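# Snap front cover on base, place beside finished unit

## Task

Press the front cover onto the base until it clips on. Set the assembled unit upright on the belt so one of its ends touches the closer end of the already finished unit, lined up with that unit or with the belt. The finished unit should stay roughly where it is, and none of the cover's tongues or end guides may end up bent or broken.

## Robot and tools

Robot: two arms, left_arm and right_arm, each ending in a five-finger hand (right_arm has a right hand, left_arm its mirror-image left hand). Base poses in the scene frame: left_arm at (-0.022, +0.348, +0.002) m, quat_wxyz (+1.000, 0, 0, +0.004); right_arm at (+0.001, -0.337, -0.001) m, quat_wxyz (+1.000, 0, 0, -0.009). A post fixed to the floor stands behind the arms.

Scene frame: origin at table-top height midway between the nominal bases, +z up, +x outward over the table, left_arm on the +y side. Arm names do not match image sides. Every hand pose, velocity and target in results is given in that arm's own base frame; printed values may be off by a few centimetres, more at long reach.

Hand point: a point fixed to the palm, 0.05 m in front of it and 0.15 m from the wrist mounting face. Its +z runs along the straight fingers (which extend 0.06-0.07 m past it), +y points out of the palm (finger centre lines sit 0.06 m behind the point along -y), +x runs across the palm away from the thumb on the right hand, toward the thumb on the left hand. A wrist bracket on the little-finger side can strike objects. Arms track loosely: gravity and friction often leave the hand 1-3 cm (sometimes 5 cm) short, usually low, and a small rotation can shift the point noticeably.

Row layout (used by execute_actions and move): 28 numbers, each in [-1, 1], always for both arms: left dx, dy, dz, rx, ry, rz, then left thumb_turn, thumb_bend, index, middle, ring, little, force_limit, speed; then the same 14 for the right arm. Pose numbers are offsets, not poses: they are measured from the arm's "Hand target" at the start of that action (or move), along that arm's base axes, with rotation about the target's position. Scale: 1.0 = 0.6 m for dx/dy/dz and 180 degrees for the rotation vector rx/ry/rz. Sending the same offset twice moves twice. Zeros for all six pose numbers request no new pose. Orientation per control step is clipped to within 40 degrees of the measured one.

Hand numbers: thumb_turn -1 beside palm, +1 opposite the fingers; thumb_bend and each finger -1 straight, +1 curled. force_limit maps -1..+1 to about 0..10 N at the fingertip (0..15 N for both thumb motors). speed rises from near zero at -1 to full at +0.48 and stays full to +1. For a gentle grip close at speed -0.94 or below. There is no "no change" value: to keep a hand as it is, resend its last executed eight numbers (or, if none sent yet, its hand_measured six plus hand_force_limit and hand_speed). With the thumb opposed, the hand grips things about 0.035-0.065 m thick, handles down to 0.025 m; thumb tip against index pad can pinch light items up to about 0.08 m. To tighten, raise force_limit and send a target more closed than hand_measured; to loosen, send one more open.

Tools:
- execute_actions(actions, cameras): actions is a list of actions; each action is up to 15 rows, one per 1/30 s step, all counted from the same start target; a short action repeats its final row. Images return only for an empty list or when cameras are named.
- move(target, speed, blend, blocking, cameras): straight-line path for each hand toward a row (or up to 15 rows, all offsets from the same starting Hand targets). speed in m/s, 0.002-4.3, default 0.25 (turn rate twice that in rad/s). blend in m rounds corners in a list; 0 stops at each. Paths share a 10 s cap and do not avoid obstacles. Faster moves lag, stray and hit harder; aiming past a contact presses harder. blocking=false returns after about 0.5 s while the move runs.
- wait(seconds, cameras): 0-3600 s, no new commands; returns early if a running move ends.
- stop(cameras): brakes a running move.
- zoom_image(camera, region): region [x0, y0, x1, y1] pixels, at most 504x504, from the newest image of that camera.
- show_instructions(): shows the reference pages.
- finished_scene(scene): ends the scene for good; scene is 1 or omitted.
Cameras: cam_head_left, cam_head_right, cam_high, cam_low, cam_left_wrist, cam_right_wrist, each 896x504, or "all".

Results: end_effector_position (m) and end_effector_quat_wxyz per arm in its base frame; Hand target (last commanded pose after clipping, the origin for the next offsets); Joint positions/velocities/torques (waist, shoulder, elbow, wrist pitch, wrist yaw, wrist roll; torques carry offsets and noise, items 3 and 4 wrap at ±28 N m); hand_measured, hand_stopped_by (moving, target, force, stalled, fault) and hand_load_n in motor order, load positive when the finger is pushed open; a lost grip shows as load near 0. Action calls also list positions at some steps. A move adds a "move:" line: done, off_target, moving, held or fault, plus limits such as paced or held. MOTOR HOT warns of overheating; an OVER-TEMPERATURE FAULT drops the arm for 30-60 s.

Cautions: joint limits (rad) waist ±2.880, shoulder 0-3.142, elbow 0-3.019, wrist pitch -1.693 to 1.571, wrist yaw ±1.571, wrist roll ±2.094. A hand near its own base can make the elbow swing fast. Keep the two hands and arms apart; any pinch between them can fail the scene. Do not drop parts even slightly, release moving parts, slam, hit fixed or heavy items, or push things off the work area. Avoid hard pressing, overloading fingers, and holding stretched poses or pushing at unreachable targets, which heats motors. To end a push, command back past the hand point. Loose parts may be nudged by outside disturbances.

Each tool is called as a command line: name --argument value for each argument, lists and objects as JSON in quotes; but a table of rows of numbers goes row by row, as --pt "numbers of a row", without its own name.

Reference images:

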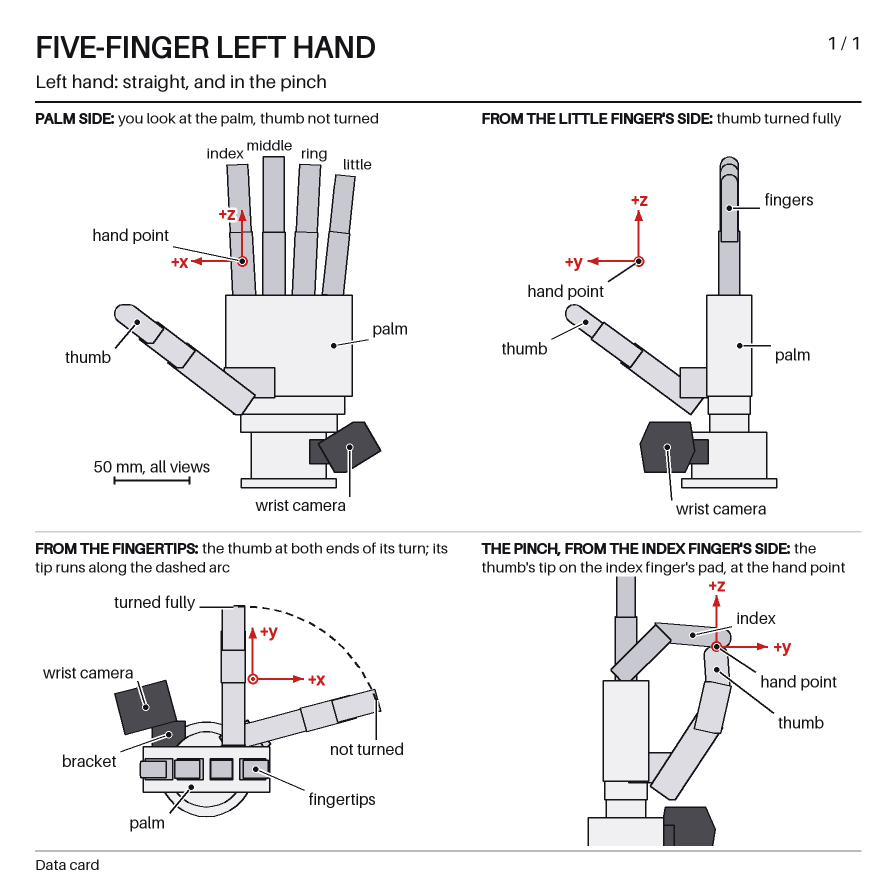

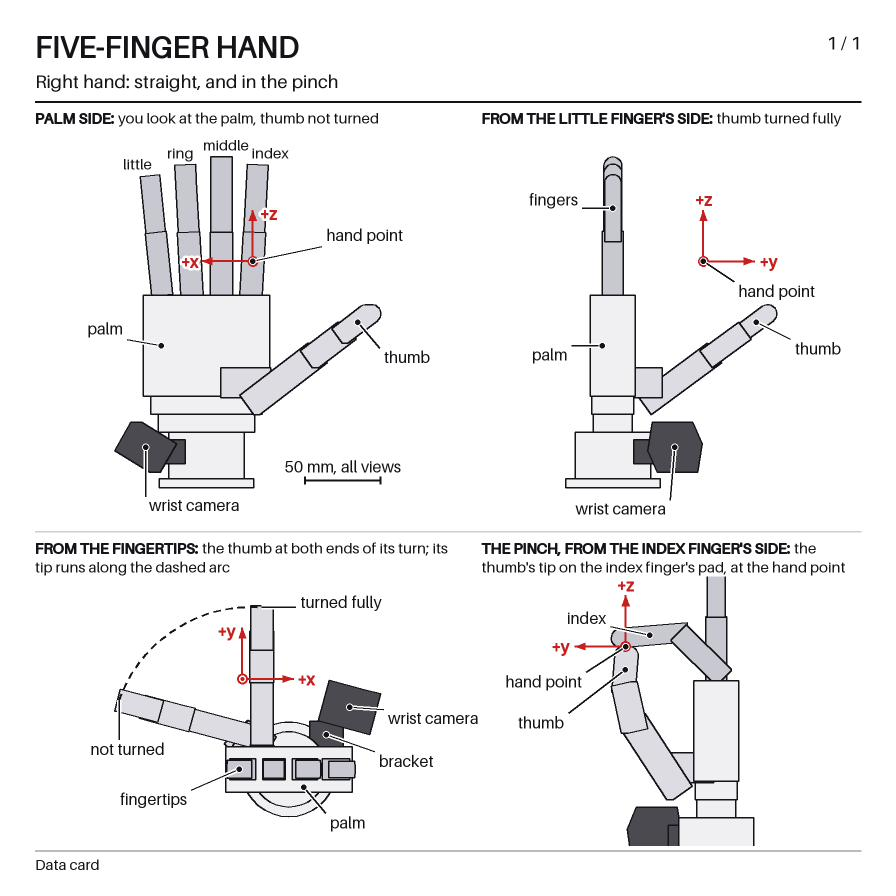

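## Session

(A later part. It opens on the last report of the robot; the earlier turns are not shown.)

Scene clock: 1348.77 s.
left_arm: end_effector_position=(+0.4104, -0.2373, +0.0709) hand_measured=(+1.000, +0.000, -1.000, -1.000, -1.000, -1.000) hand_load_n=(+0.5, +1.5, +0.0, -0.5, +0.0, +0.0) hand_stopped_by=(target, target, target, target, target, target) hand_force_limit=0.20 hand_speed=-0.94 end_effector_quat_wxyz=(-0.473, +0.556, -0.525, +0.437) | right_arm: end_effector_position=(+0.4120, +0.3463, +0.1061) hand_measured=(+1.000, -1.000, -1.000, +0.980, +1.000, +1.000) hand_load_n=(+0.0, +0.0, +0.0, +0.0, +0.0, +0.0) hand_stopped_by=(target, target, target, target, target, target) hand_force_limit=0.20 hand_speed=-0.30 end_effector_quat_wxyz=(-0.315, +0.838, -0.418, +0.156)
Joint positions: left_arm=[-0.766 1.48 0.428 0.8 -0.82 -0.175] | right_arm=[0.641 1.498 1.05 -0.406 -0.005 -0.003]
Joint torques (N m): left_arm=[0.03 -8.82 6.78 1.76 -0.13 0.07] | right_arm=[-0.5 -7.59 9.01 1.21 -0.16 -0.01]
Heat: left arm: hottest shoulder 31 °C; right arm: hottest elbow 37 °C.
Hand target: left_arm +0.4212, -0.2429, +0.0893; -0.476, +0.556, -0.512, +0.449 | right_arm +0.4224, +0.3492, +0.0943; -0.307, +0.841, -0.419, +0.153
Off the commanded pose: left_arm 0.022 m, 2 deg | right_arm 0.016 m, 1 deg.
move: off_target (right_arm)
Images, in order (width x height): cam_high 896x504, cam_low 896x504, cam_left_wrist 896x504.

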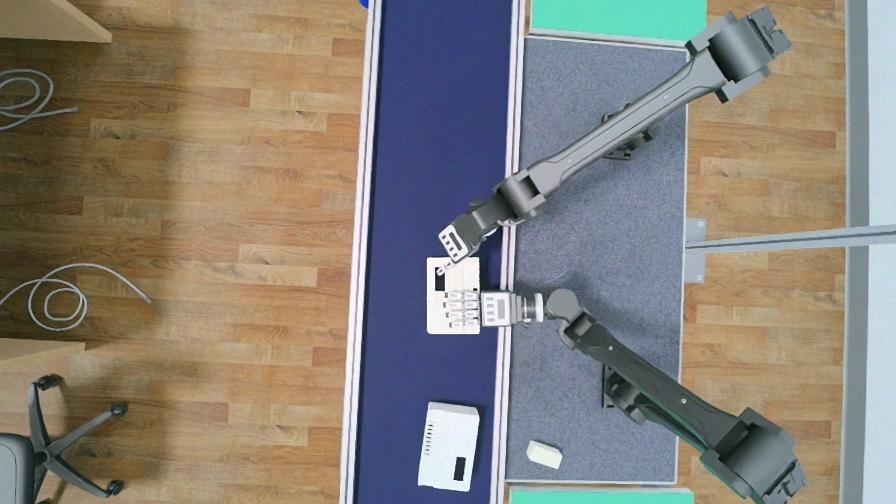

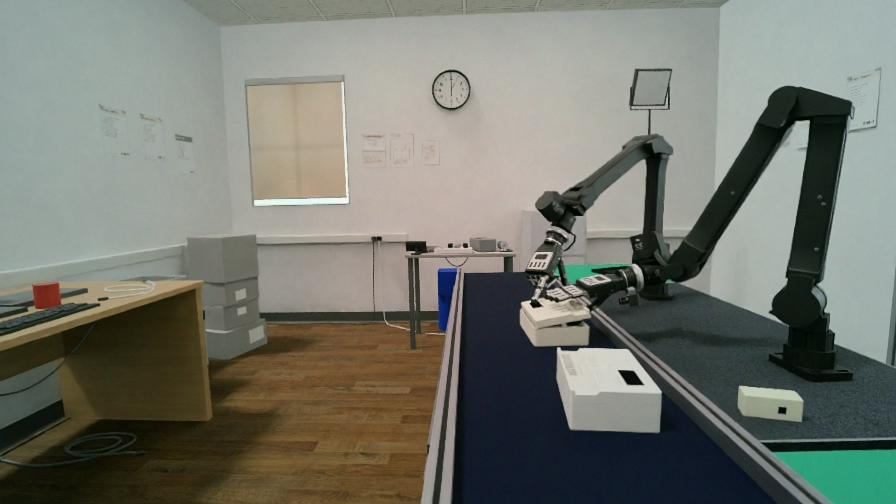

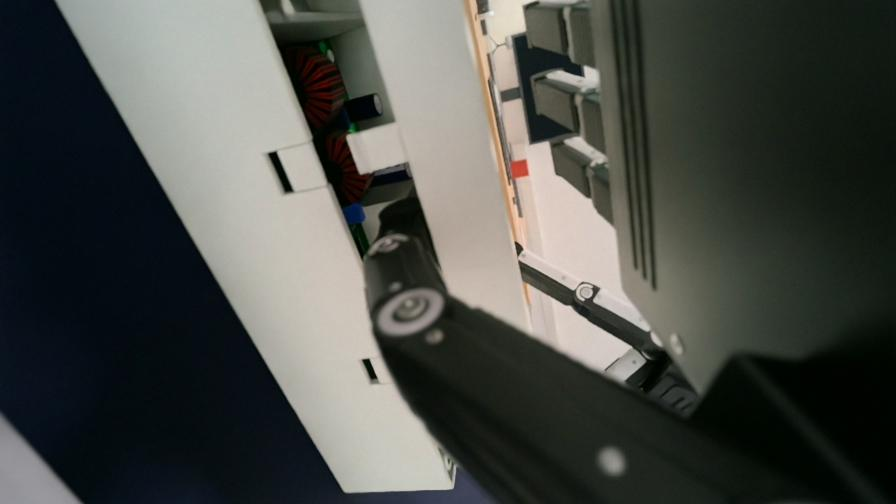

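move --pt "0.012 0 -0.005 0 0 0 1 0.0 -1 -1 -1 -1 0.2 -0.94 0 0 0 0 0 0 1 -1 -1 0.98 1 1 0.2 -0.3" --cameras '["cam_low","cam_high","cam_left_wrist"]' --speed 0.02

zoom_image --camera "cam_low" --region '[515, 285, 595, 350]'

zoom_image --camera "cam_high" --region '[415, 250, 495, 340]'

Scene clock: 1368.13 s.
left_arm: end_effector_position=(+0.4127, -0.2350, +0.0705) hand_measured=(+1.000, +0.000, -1.000, -1.000, -1.000, -1.000) hand_load_n=(+0.0, +1.0, +0.0, +0.0, +0.0, +0.0) hand_stopped_by=(target, target, target, target, target, target) hand_force_limit=0.20 hand_speed=-0.94 end_effector_quat_wxyz=(-0.472, +0.557, -0.525, +0.437) | right_arm: end_effector_position=(+0.4120, +0.3463, +0.1061) hand_measured=(+1.000, -1.000, -1.000, +0.980, +1.000, +1.000) hand_load_n=(+0.0, -0.5, +0.0, +0.0, +0.0, +0.0) hand_stopped_by=(target, target, target, target, target, target) hand_force_limit=0.20 hand_speed=-0.30 end_effector_quat_wxyz=(-0.315, +0.838, -0.418, +0.156)
Joint positions: left_arm=[-0.754 1.48 0.428 0.8 -0.806 -0.175] | right_arm=[0.641 1.498 1.05 -0.406 -0.005 -0.003]
Joint torques (N m): left_arm=[0.38 -6.42 7.61 2.14 -0.13 0.11] | right_arm=[-0.44 -7.65 9.01 1.22 -0.16 -0.01]
Heat: left arm: hottest shoulder 31 °C; right arm: hottest elbow 37 °C.
Hand target: left_arm +0.4285, -0.2427, +0.0863; -0.476, +0.557, -0.512, +0.449 | right_arm +0.4224, +0.3492, +0.0944; -0.307, +0.841, -0.419, +0.153
Off the commanded pose: left_arm 0.024 m, 2 deg | right_arm 0.016 m, 1 deg.
move: off_target (left_arm)
Images, in order (width x height): cam_high 896x504, cam_low 896x504, cam_left_wrist 896x504.

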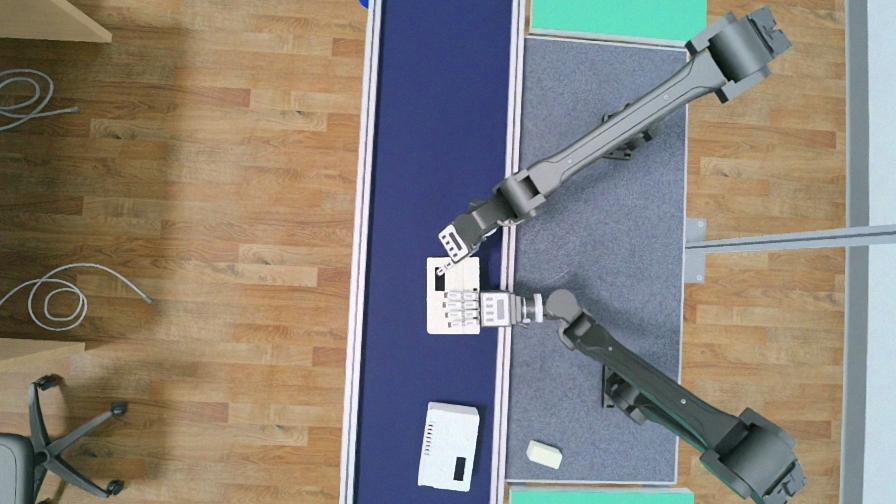

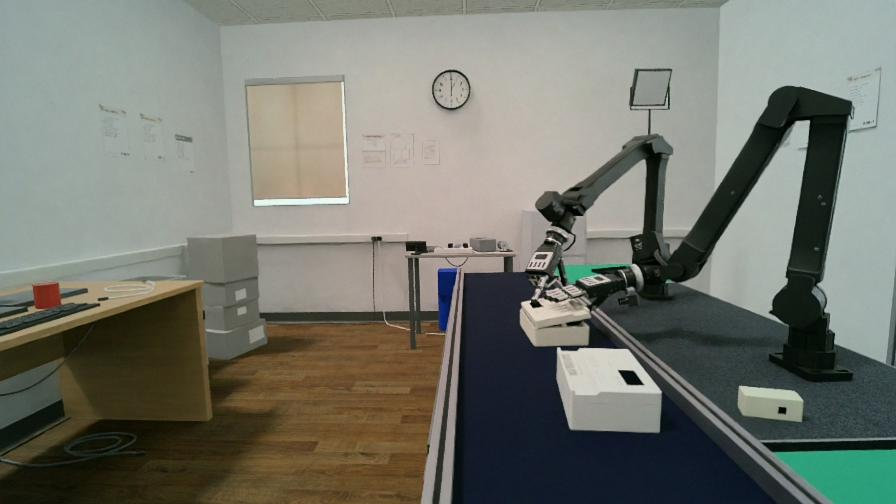

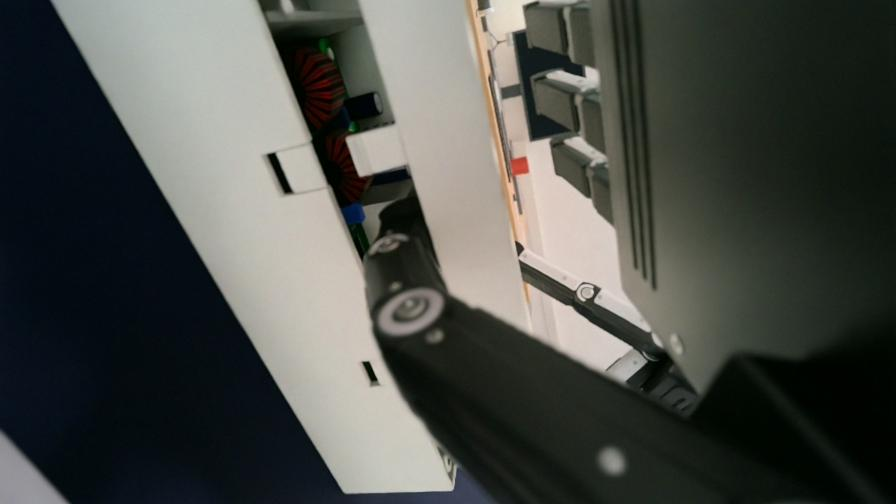

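Scaled by 6.300 from the camera's image (finer frame: 1280x720).

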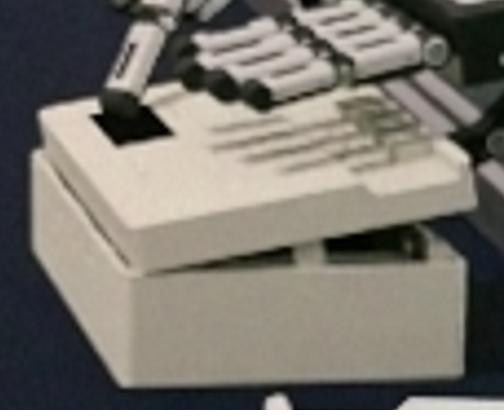

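Scaled by 5.600 from the camera's image (finer frame: 1280x720).

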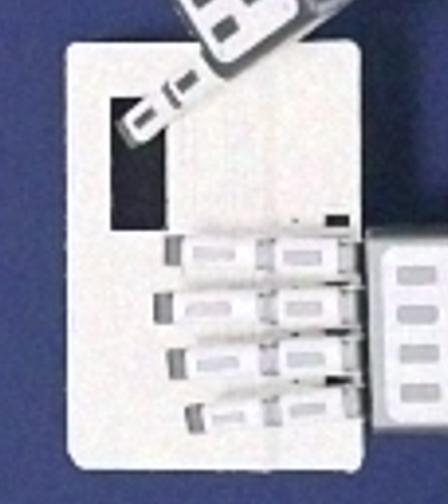

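move --pt "-0.008 0 0.02 0 0 0 1 0.0 -1 -1 -1 -1 0.2 -0.94 -0.012 0 0 0 0 0 1 -1 -1 0.98 1 1 0.2 -0.3" --cameras '["cam_low","cam_high"]' --speed 0.03

zoom_image --camera "cam_low" --region '[515, 285, 595, 350]'

zoom_image --camera "cam_high" --region '[415, 250, 495, 340]'

Scene clock: 1377.13 s.
left_arm: end_effector_position=(+0.4110, -0.2327, +0.0768) hand_measured=(+1.000, +0.000, -1.000, -1.000, -1.000, -1.000) hand_load_n=(+0.5, +1.5, +0.0, +0.0, +0.0, +0.0) hand_stopped_by=(target, target, target, target, target, target) hand_force_limit=0.20 hand_speed=-0.94 end_effector_quat_wxyz=(-0.473, +0.558, -0.526, +0.434) | right_arm: end_effector_position=(+0.4131, +0.3470, +0.1068) hand_measured=(+1.000, -1.000, -1.000, +0.980, +1.000, +1.000) hand_load_n=(+0.0, +0.0, +0.0, +0.0, +0.0, +0.0) hand_stopped_by=(target, target, target, target, target, target) hand_force_limit=0.20 hand_speed=-0.30 end_effector_quat_wxyz=(-0.317, +0.837, -0.417, +0.157)
Joint positions: left_arm=[-0.754 1.447 0.428 0.761 -0.809 -0.175] | right_arm=[0.641 1.498 1.05 -0.4 -0.004 -0.003]
Joint torques (N m): left_arm=[-0.03 -8.18 7.62 1.78 -0.39 0.11] | right_arm=[0.38 -8.59 7.91 1.09 0.08 0.06]
Heat: left arm: hottest elbow 32 °C; right arm: hottest elbow 37 °C.
Hand target: left_arm +0.4237, -0.2427, +0.0982; -0.476, +0.557, -0.512, +0.449 | right_arm +0.4153, +0.3492, +0.0944; -0.307, +0.841, -0.419, +0.153
Off the commanded pose: left_arm 0.027 m, 2 deg | right_arm 0.013 m, 1 deg.
move: off_target (left_arm, right_arm)
Images, in order (width x height): cam_high 896x504, cam_low 896x504.

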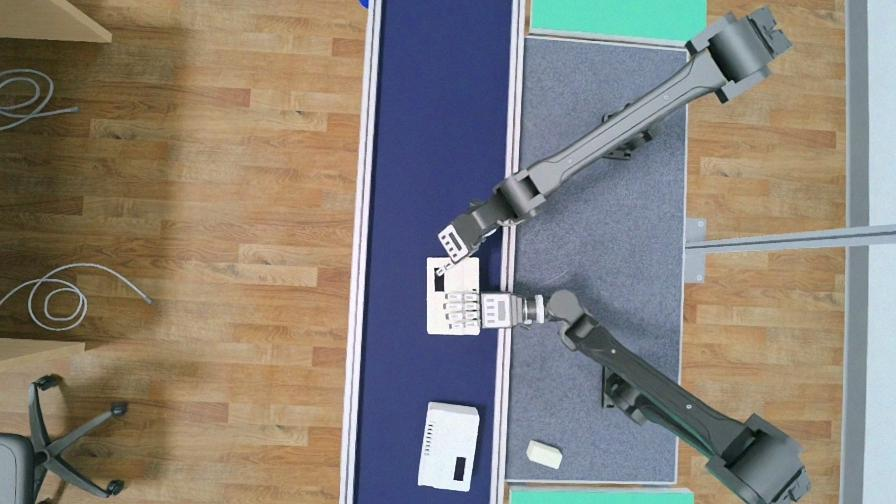

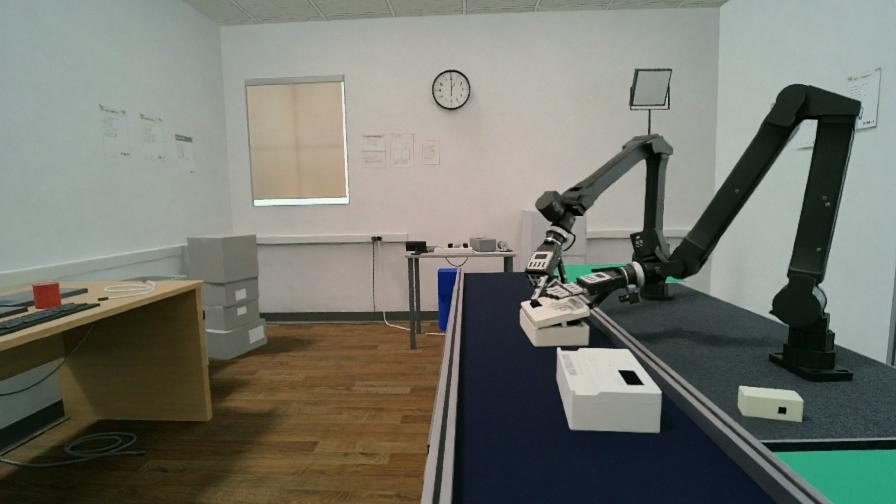

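Scaled by 6.300 from the camera's image (finer frame: 1280x720).

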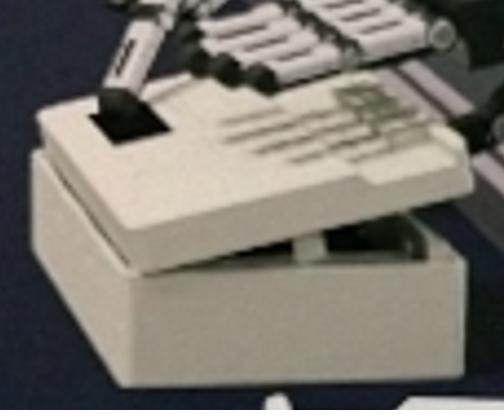

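Scaled by 5.600 from the camera's image (finer frame: 1280x720).

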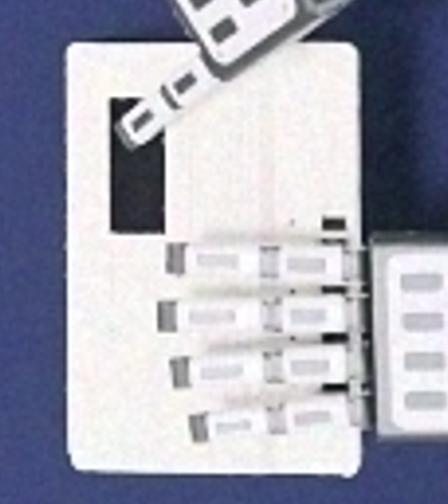

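move --pt "-0.005 0.0 0.018 0 0 0 1 0.0 -1 -1 -1 -1 0.2 -0.94 0 0 0 0 0 0 1 -1 -1 0.98 1 1 0.2 -0.3" --cameras '["cam_low","cam_high","cam_left_wrist"]' --speed 0.03

zoom_image --camera "cam_low" --region '[515, 285, 595, 350]'

zoom_image --camera "cam_high" --region '[415, 250, 495, 340]'

Scene clock: 1388.00 s.
left_arm: end_effector_position=(+0.4086, -0.2293, +0.0842) hand_measured=(+1.000, +0.000, -1.000, -1.000, -1.000, -1.000) hand_load_n=(+0.0, +2.0, +0.0, +0.0, +0.0, +0.0) hand_stopped_by=(target, target, target, target, target, target) hand_force_limit=0.20 hand_speed=-0.94 end_effector_quat_wxyz=(-0.474, +0.559, -0.527, +0.430) | right_arm: end_effector_position=(+0.4140, +0.3476, +0.1074) hand_measured=(+1.000, -1.000, -1.000, +0.980, +1.000, +1.000) hand_load_n=(+0.0, +0.0, +0.5, +0.0, +0.0, +0.0) hand_stopped_by=(target, target, target, target, target, target) hand_force_limit=0.20 hand_speed=-0.30 end_effector_quat_wxyz=(-0.319, +0.836, -0.417, +0.158)
Joint positions: left_arm=[-0.754 1.405 0.428 0.711 -0.814 -0.175] | right_arm=[0.641 1.498 1.05 -0.396 -0.004 -0.003]
Joint torques (N m): left_arm=[-1.03 -7.94 8.2 1.7 -0.4 0.06] | right_arm=[0.44 -8.59 7.91 0.91 0.06 0.06]
Heat: left arm: hottest elbow 32 °C; right arm: hottest elbow 37 °C.
Hand target: left_arm +0.4206, -0.2428, +0.1090; -0.476, +0.557, -0.512, +0.449 | right_arm +0.4152, +0.3492, +0.0944; -0.307, +0.841, -0.419, +0.153
Off the commanded pose: left_arm 0.031 m, 3 deg | right_arm 0.013 m, 2 deg.
move: off_target (left_arm)
Images, in order (width x height): cam_high 896x504, cam_low 896x504, cam_left_wrist 896x504.

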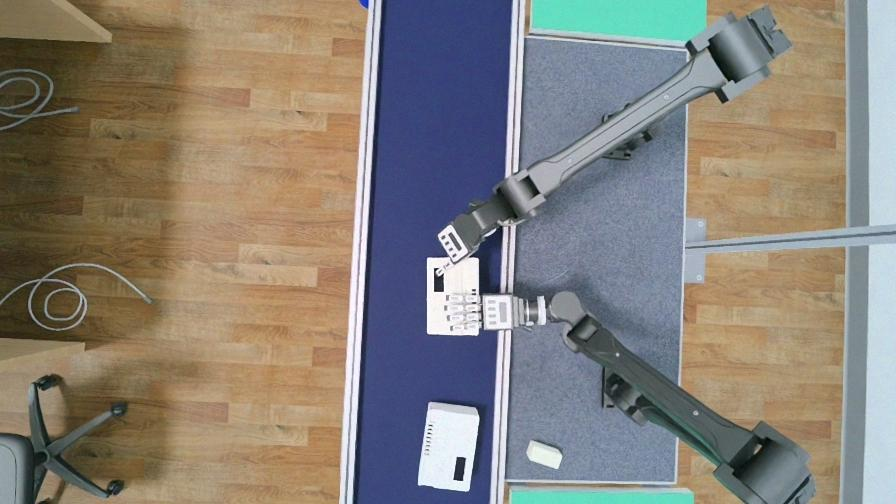

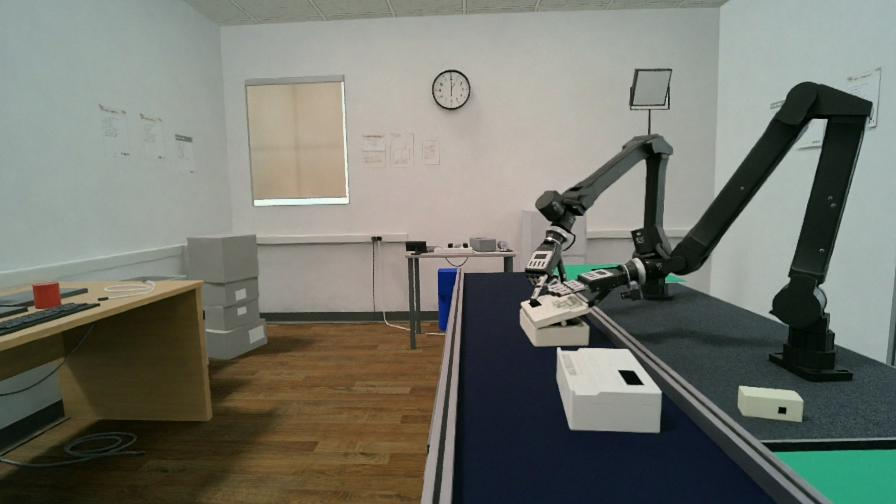

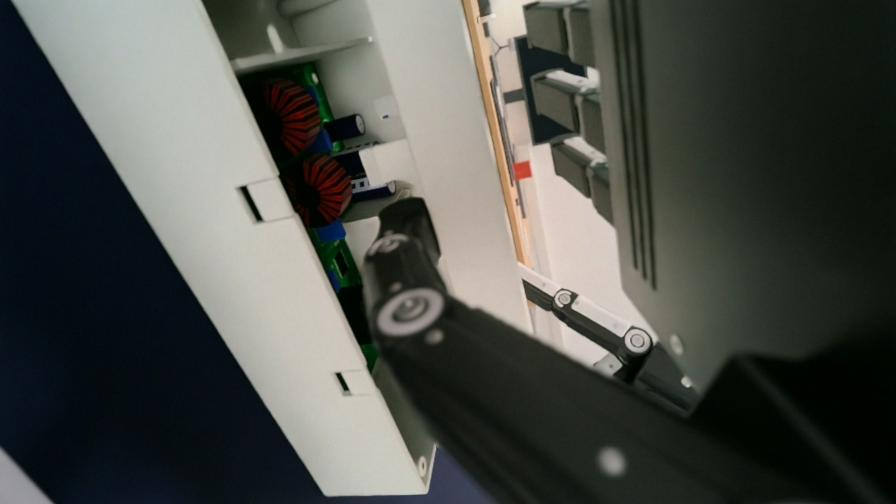

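Scaled by 6.300 from the camera's image (finer frame: 1280x720).

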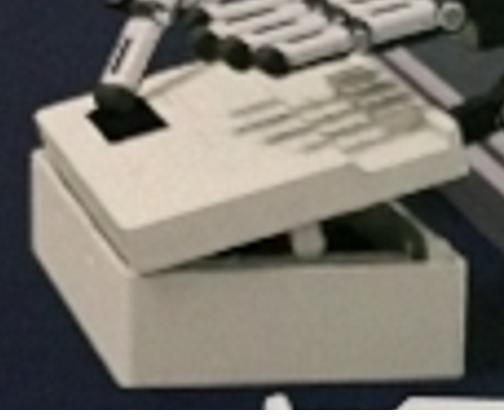

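Scaled by 5.600 from the camera's image (finer frame: 1280x720).

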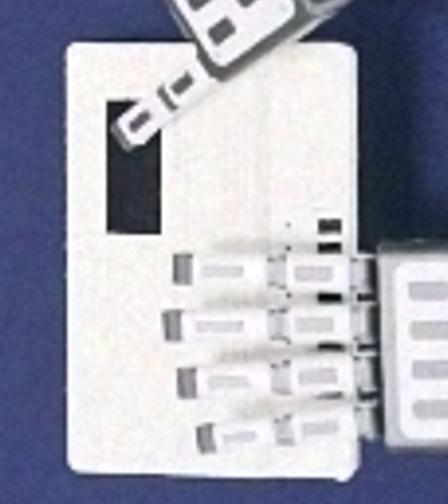

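wait --seconds 0.1 --cameras '["cam_high","cam_low","cam_head_left","cam_head_right"]'

Scene clock: 1399.97 s.
left_arm: end_effector_position=(+0.4086, -0.2293, +0.0842) hand_measured=(+1.000, +0.000, -1.000, -1.000, -1.000, -1.000) hand_load_n=(+0.0, +2.0, +0.0, +0.0, +0.0, +0.0) hand_stopped_by=(target, target, target, target, target, target) hand_force_limit=0.20 hand_speed=-0.94 end_effector_quat_wxyz=(-0.474, +0.559, -0.527, +0.430) | right_arm: end_effector_position=(+0.4140, +0.3476, +0.1074) hand_measured=(+1.000, -1.000, -1.000, +0.980, +1.000, +1.000) hand_load_n=(+0.0, +0.0, +0.0, +0.0, +0.0, +0.0) hand_stopped_by=(target, target, target, target, target, target) hand_force_limit=0.20 hand_speed=-0.30 end_effector_quat_wxyz=(-0.319, +0.836, -0.417, +0.158)
Joint positions: left_arm=[-0.754 1.405 0.428 0.711 -0.814 -0.175] | right_arm=[0.641 1.498 1.05 -0.396 -0.004 -0.003]
Joint torques (N m): left_arm=[-0.62 -7.94 8.13 1.7 -0.43 0.09] | right_arm=[0.38 -8.59 7.9 0.91 0.06 0.06]
Heat: left arm: hottest elbow 32 °C; right arm: hottest elbow 37 °C.
Hand target: left_arm +0.4206, -0.2428, +0.1090; -0.476, +0.557, -0.512, +0.449 | right_arm +0.4152, +0.3492, +0.0944; -0.307, +0.841, -0.419, +0.153
Off the commanded pose: left_arm 0.031 m, 3 deg | right_arm 0.013 m, 2 deg.
wait: 0.10 s; at rest from the start
Images, in order (width x height): cam_head_left 896x504, cam_head_right 896x504, cam_high 896x504, cam_low 896x504.

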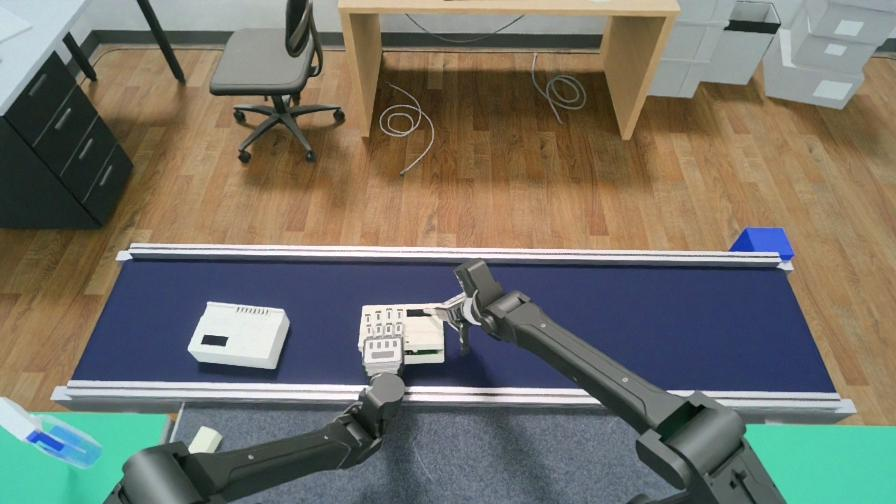

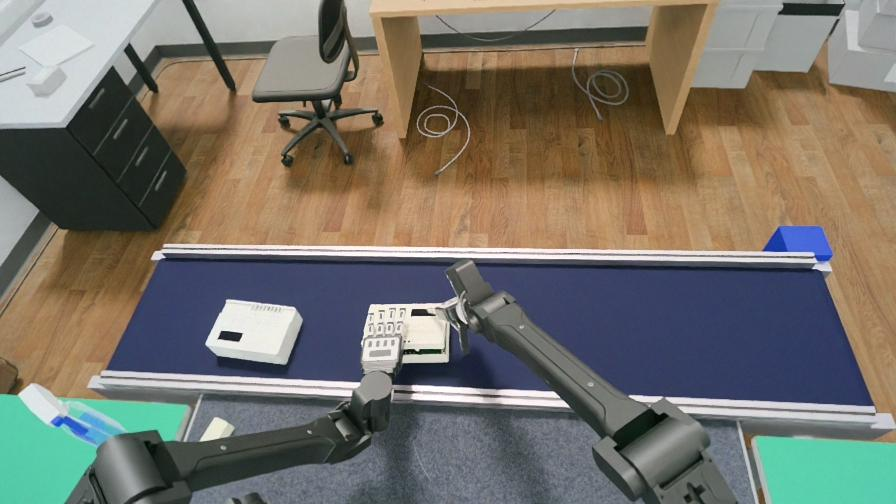

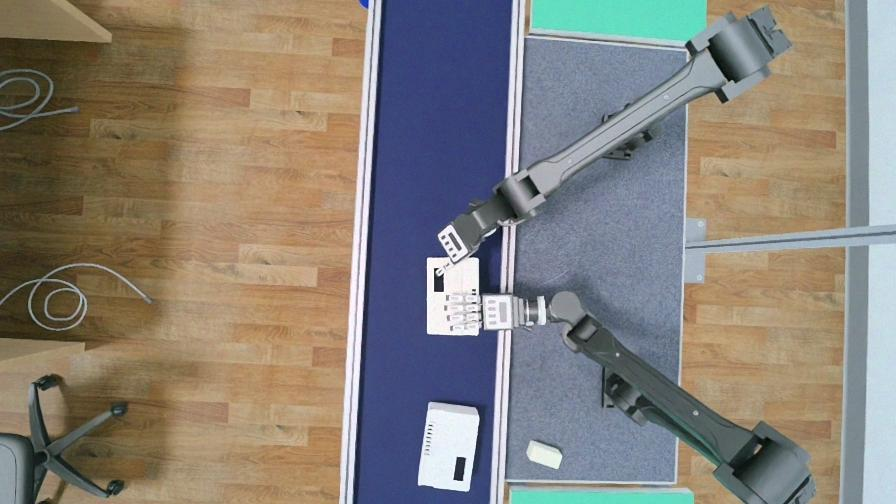

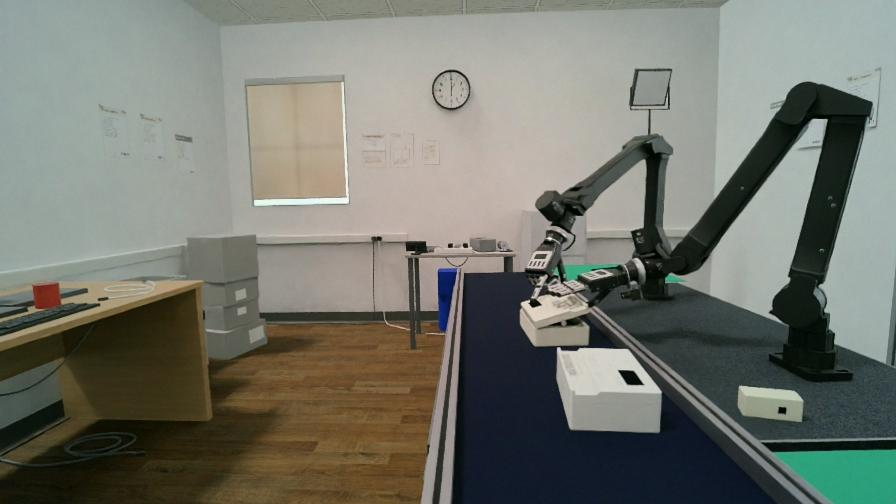

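zoom_image --camera "cam_high" --region '[415, 250, 495, 340]'

zoom_image --camera "cam_low" --region '[515, 285, 595, 350]'

zoom_image --camera "cam_head_left" --region '[350, 290, 460, 380]'

Scaled by 5.600 from the camera's image (finer frame: 1280x720).

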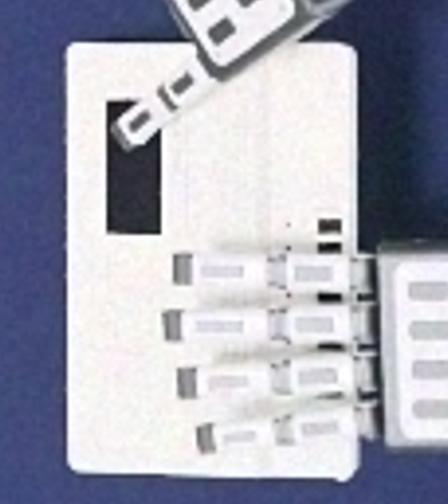

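Scaled by 6.300 from the camera's image (finer frame: 1280x720).

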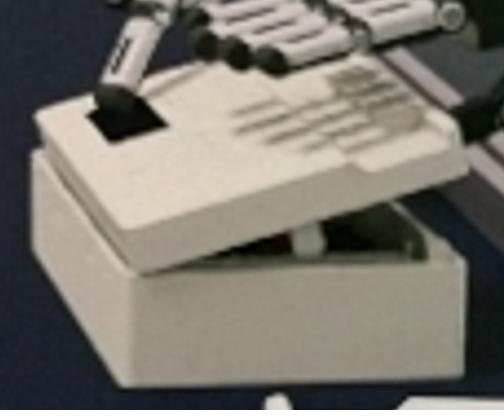

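Scaled by 4.582 from the camera's image (finer frame: 1280x720).

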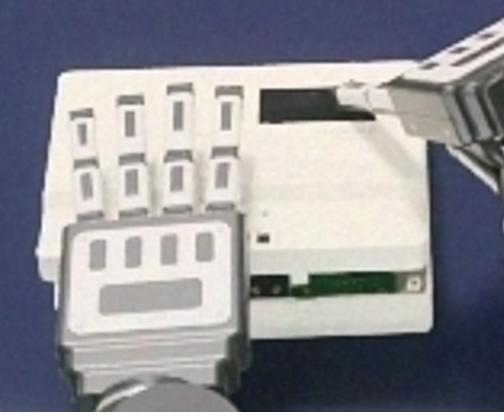

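move --target '[0.0,0,0,0,0,0,1,0.0,-1,-1,-1,-1,0.2,-0.94,0.0167,0,0,0,0,0,1,-1,-1,0.98,1,1,0.2,-0.3]' --speed 0.03 --cameras '["cam_high","cam_low"]'

zoom_image --camera "cam_high" --region '[415, 250, 495, 340]'

zoom_image --camera "cam_low" --region '[515, 285, 595, 350]'

Scene clock: 1409.00 s.
left_arm: end_effector_position=(+0.4086, -0.2289, +0.0844) hand_measured=(+1.000, +0.000, -1.000, -1.000, -1.000, -1.000) hand_load_n=(+0.0, +1.5, +0.0, +0.0, +0.0, +0.0) hand_stopped_by=(target, target, target, target, target, target) hand_force_limit=0.20 hand_speed=-0.94 end_effector_quat_wxyz=(-0.475, +0.559, -0.527, +0.430) | right_arm: end_effector_position=(+0.4161, +0.3496, +0.1076) hand_measured=(+1.000, -1.000, -1.000, +0.980, +1.000, +1.000) hand_load_n=(+0.0, +0.0, +0.0, +0.0, +0.0, +0.0) hand_stopped_by=(target, target, target, target, target, target) hand_force_limit=0.20 hand_speed=-0.30 end_effector_quat_wxyz=(-0.320, +0.836, -0.416, +0.156)
Joint positions: left_arm=[-0.754 1.405 0.428 0.711 -0.816 -0.175] | right_arm=[0.64 1.505 1.058 -0.396 -0.01 -0.003]
Joint torques (N m): left_arm=[-0.97 -7.77 8.09 1.83 -0.36 0.07] | right_arm=[-0.62 -7.88 8.94 0.81 -0.06 -0.03]
Heat: left arm: hottest elbow 33 °C; right arm: hottest elbow 37 °C.
Hand target: left_arm +0.4206, -0.2428, +0.1091; -0.476, +0.557, -0.512, +0.449 | right_arm +0.4253, +0.3492, +0.0943; -0.307, +0.841, -0.419, +0.153
Off the commanded pose: left_arm 0.031 m, 3 deg | right_arm 0.016 m, 2 deg.
move: off_target (right_arm)

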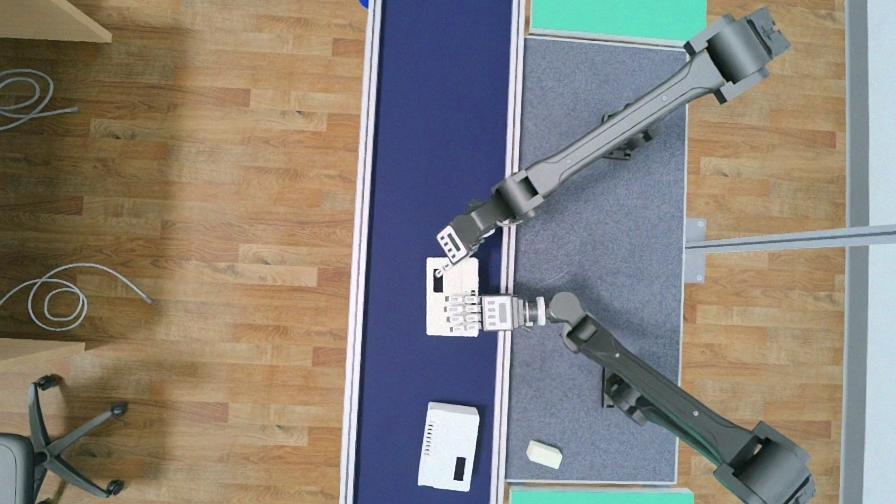

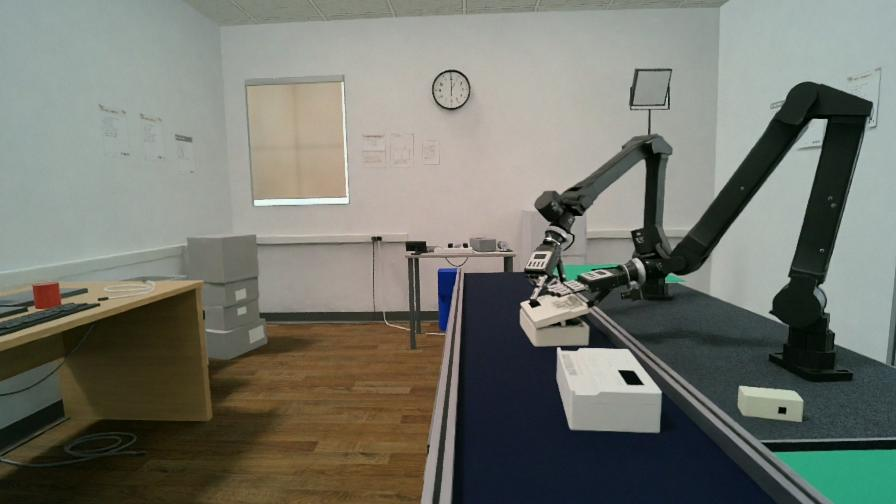

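Scaled by 5.600 from the camera's image (finer frame: 1280x720).

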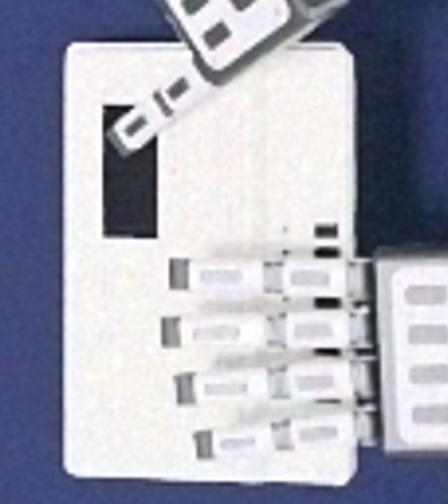

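Scaled by 6.300 from the camera's image (finer frame: 1280x720).

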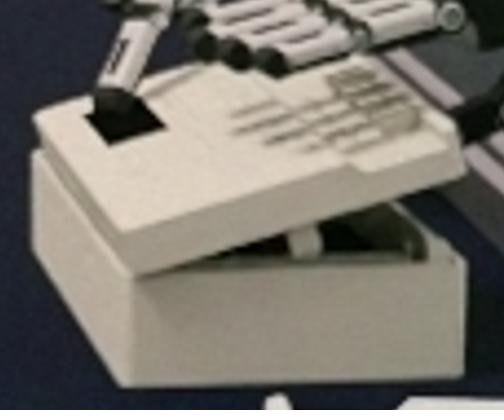

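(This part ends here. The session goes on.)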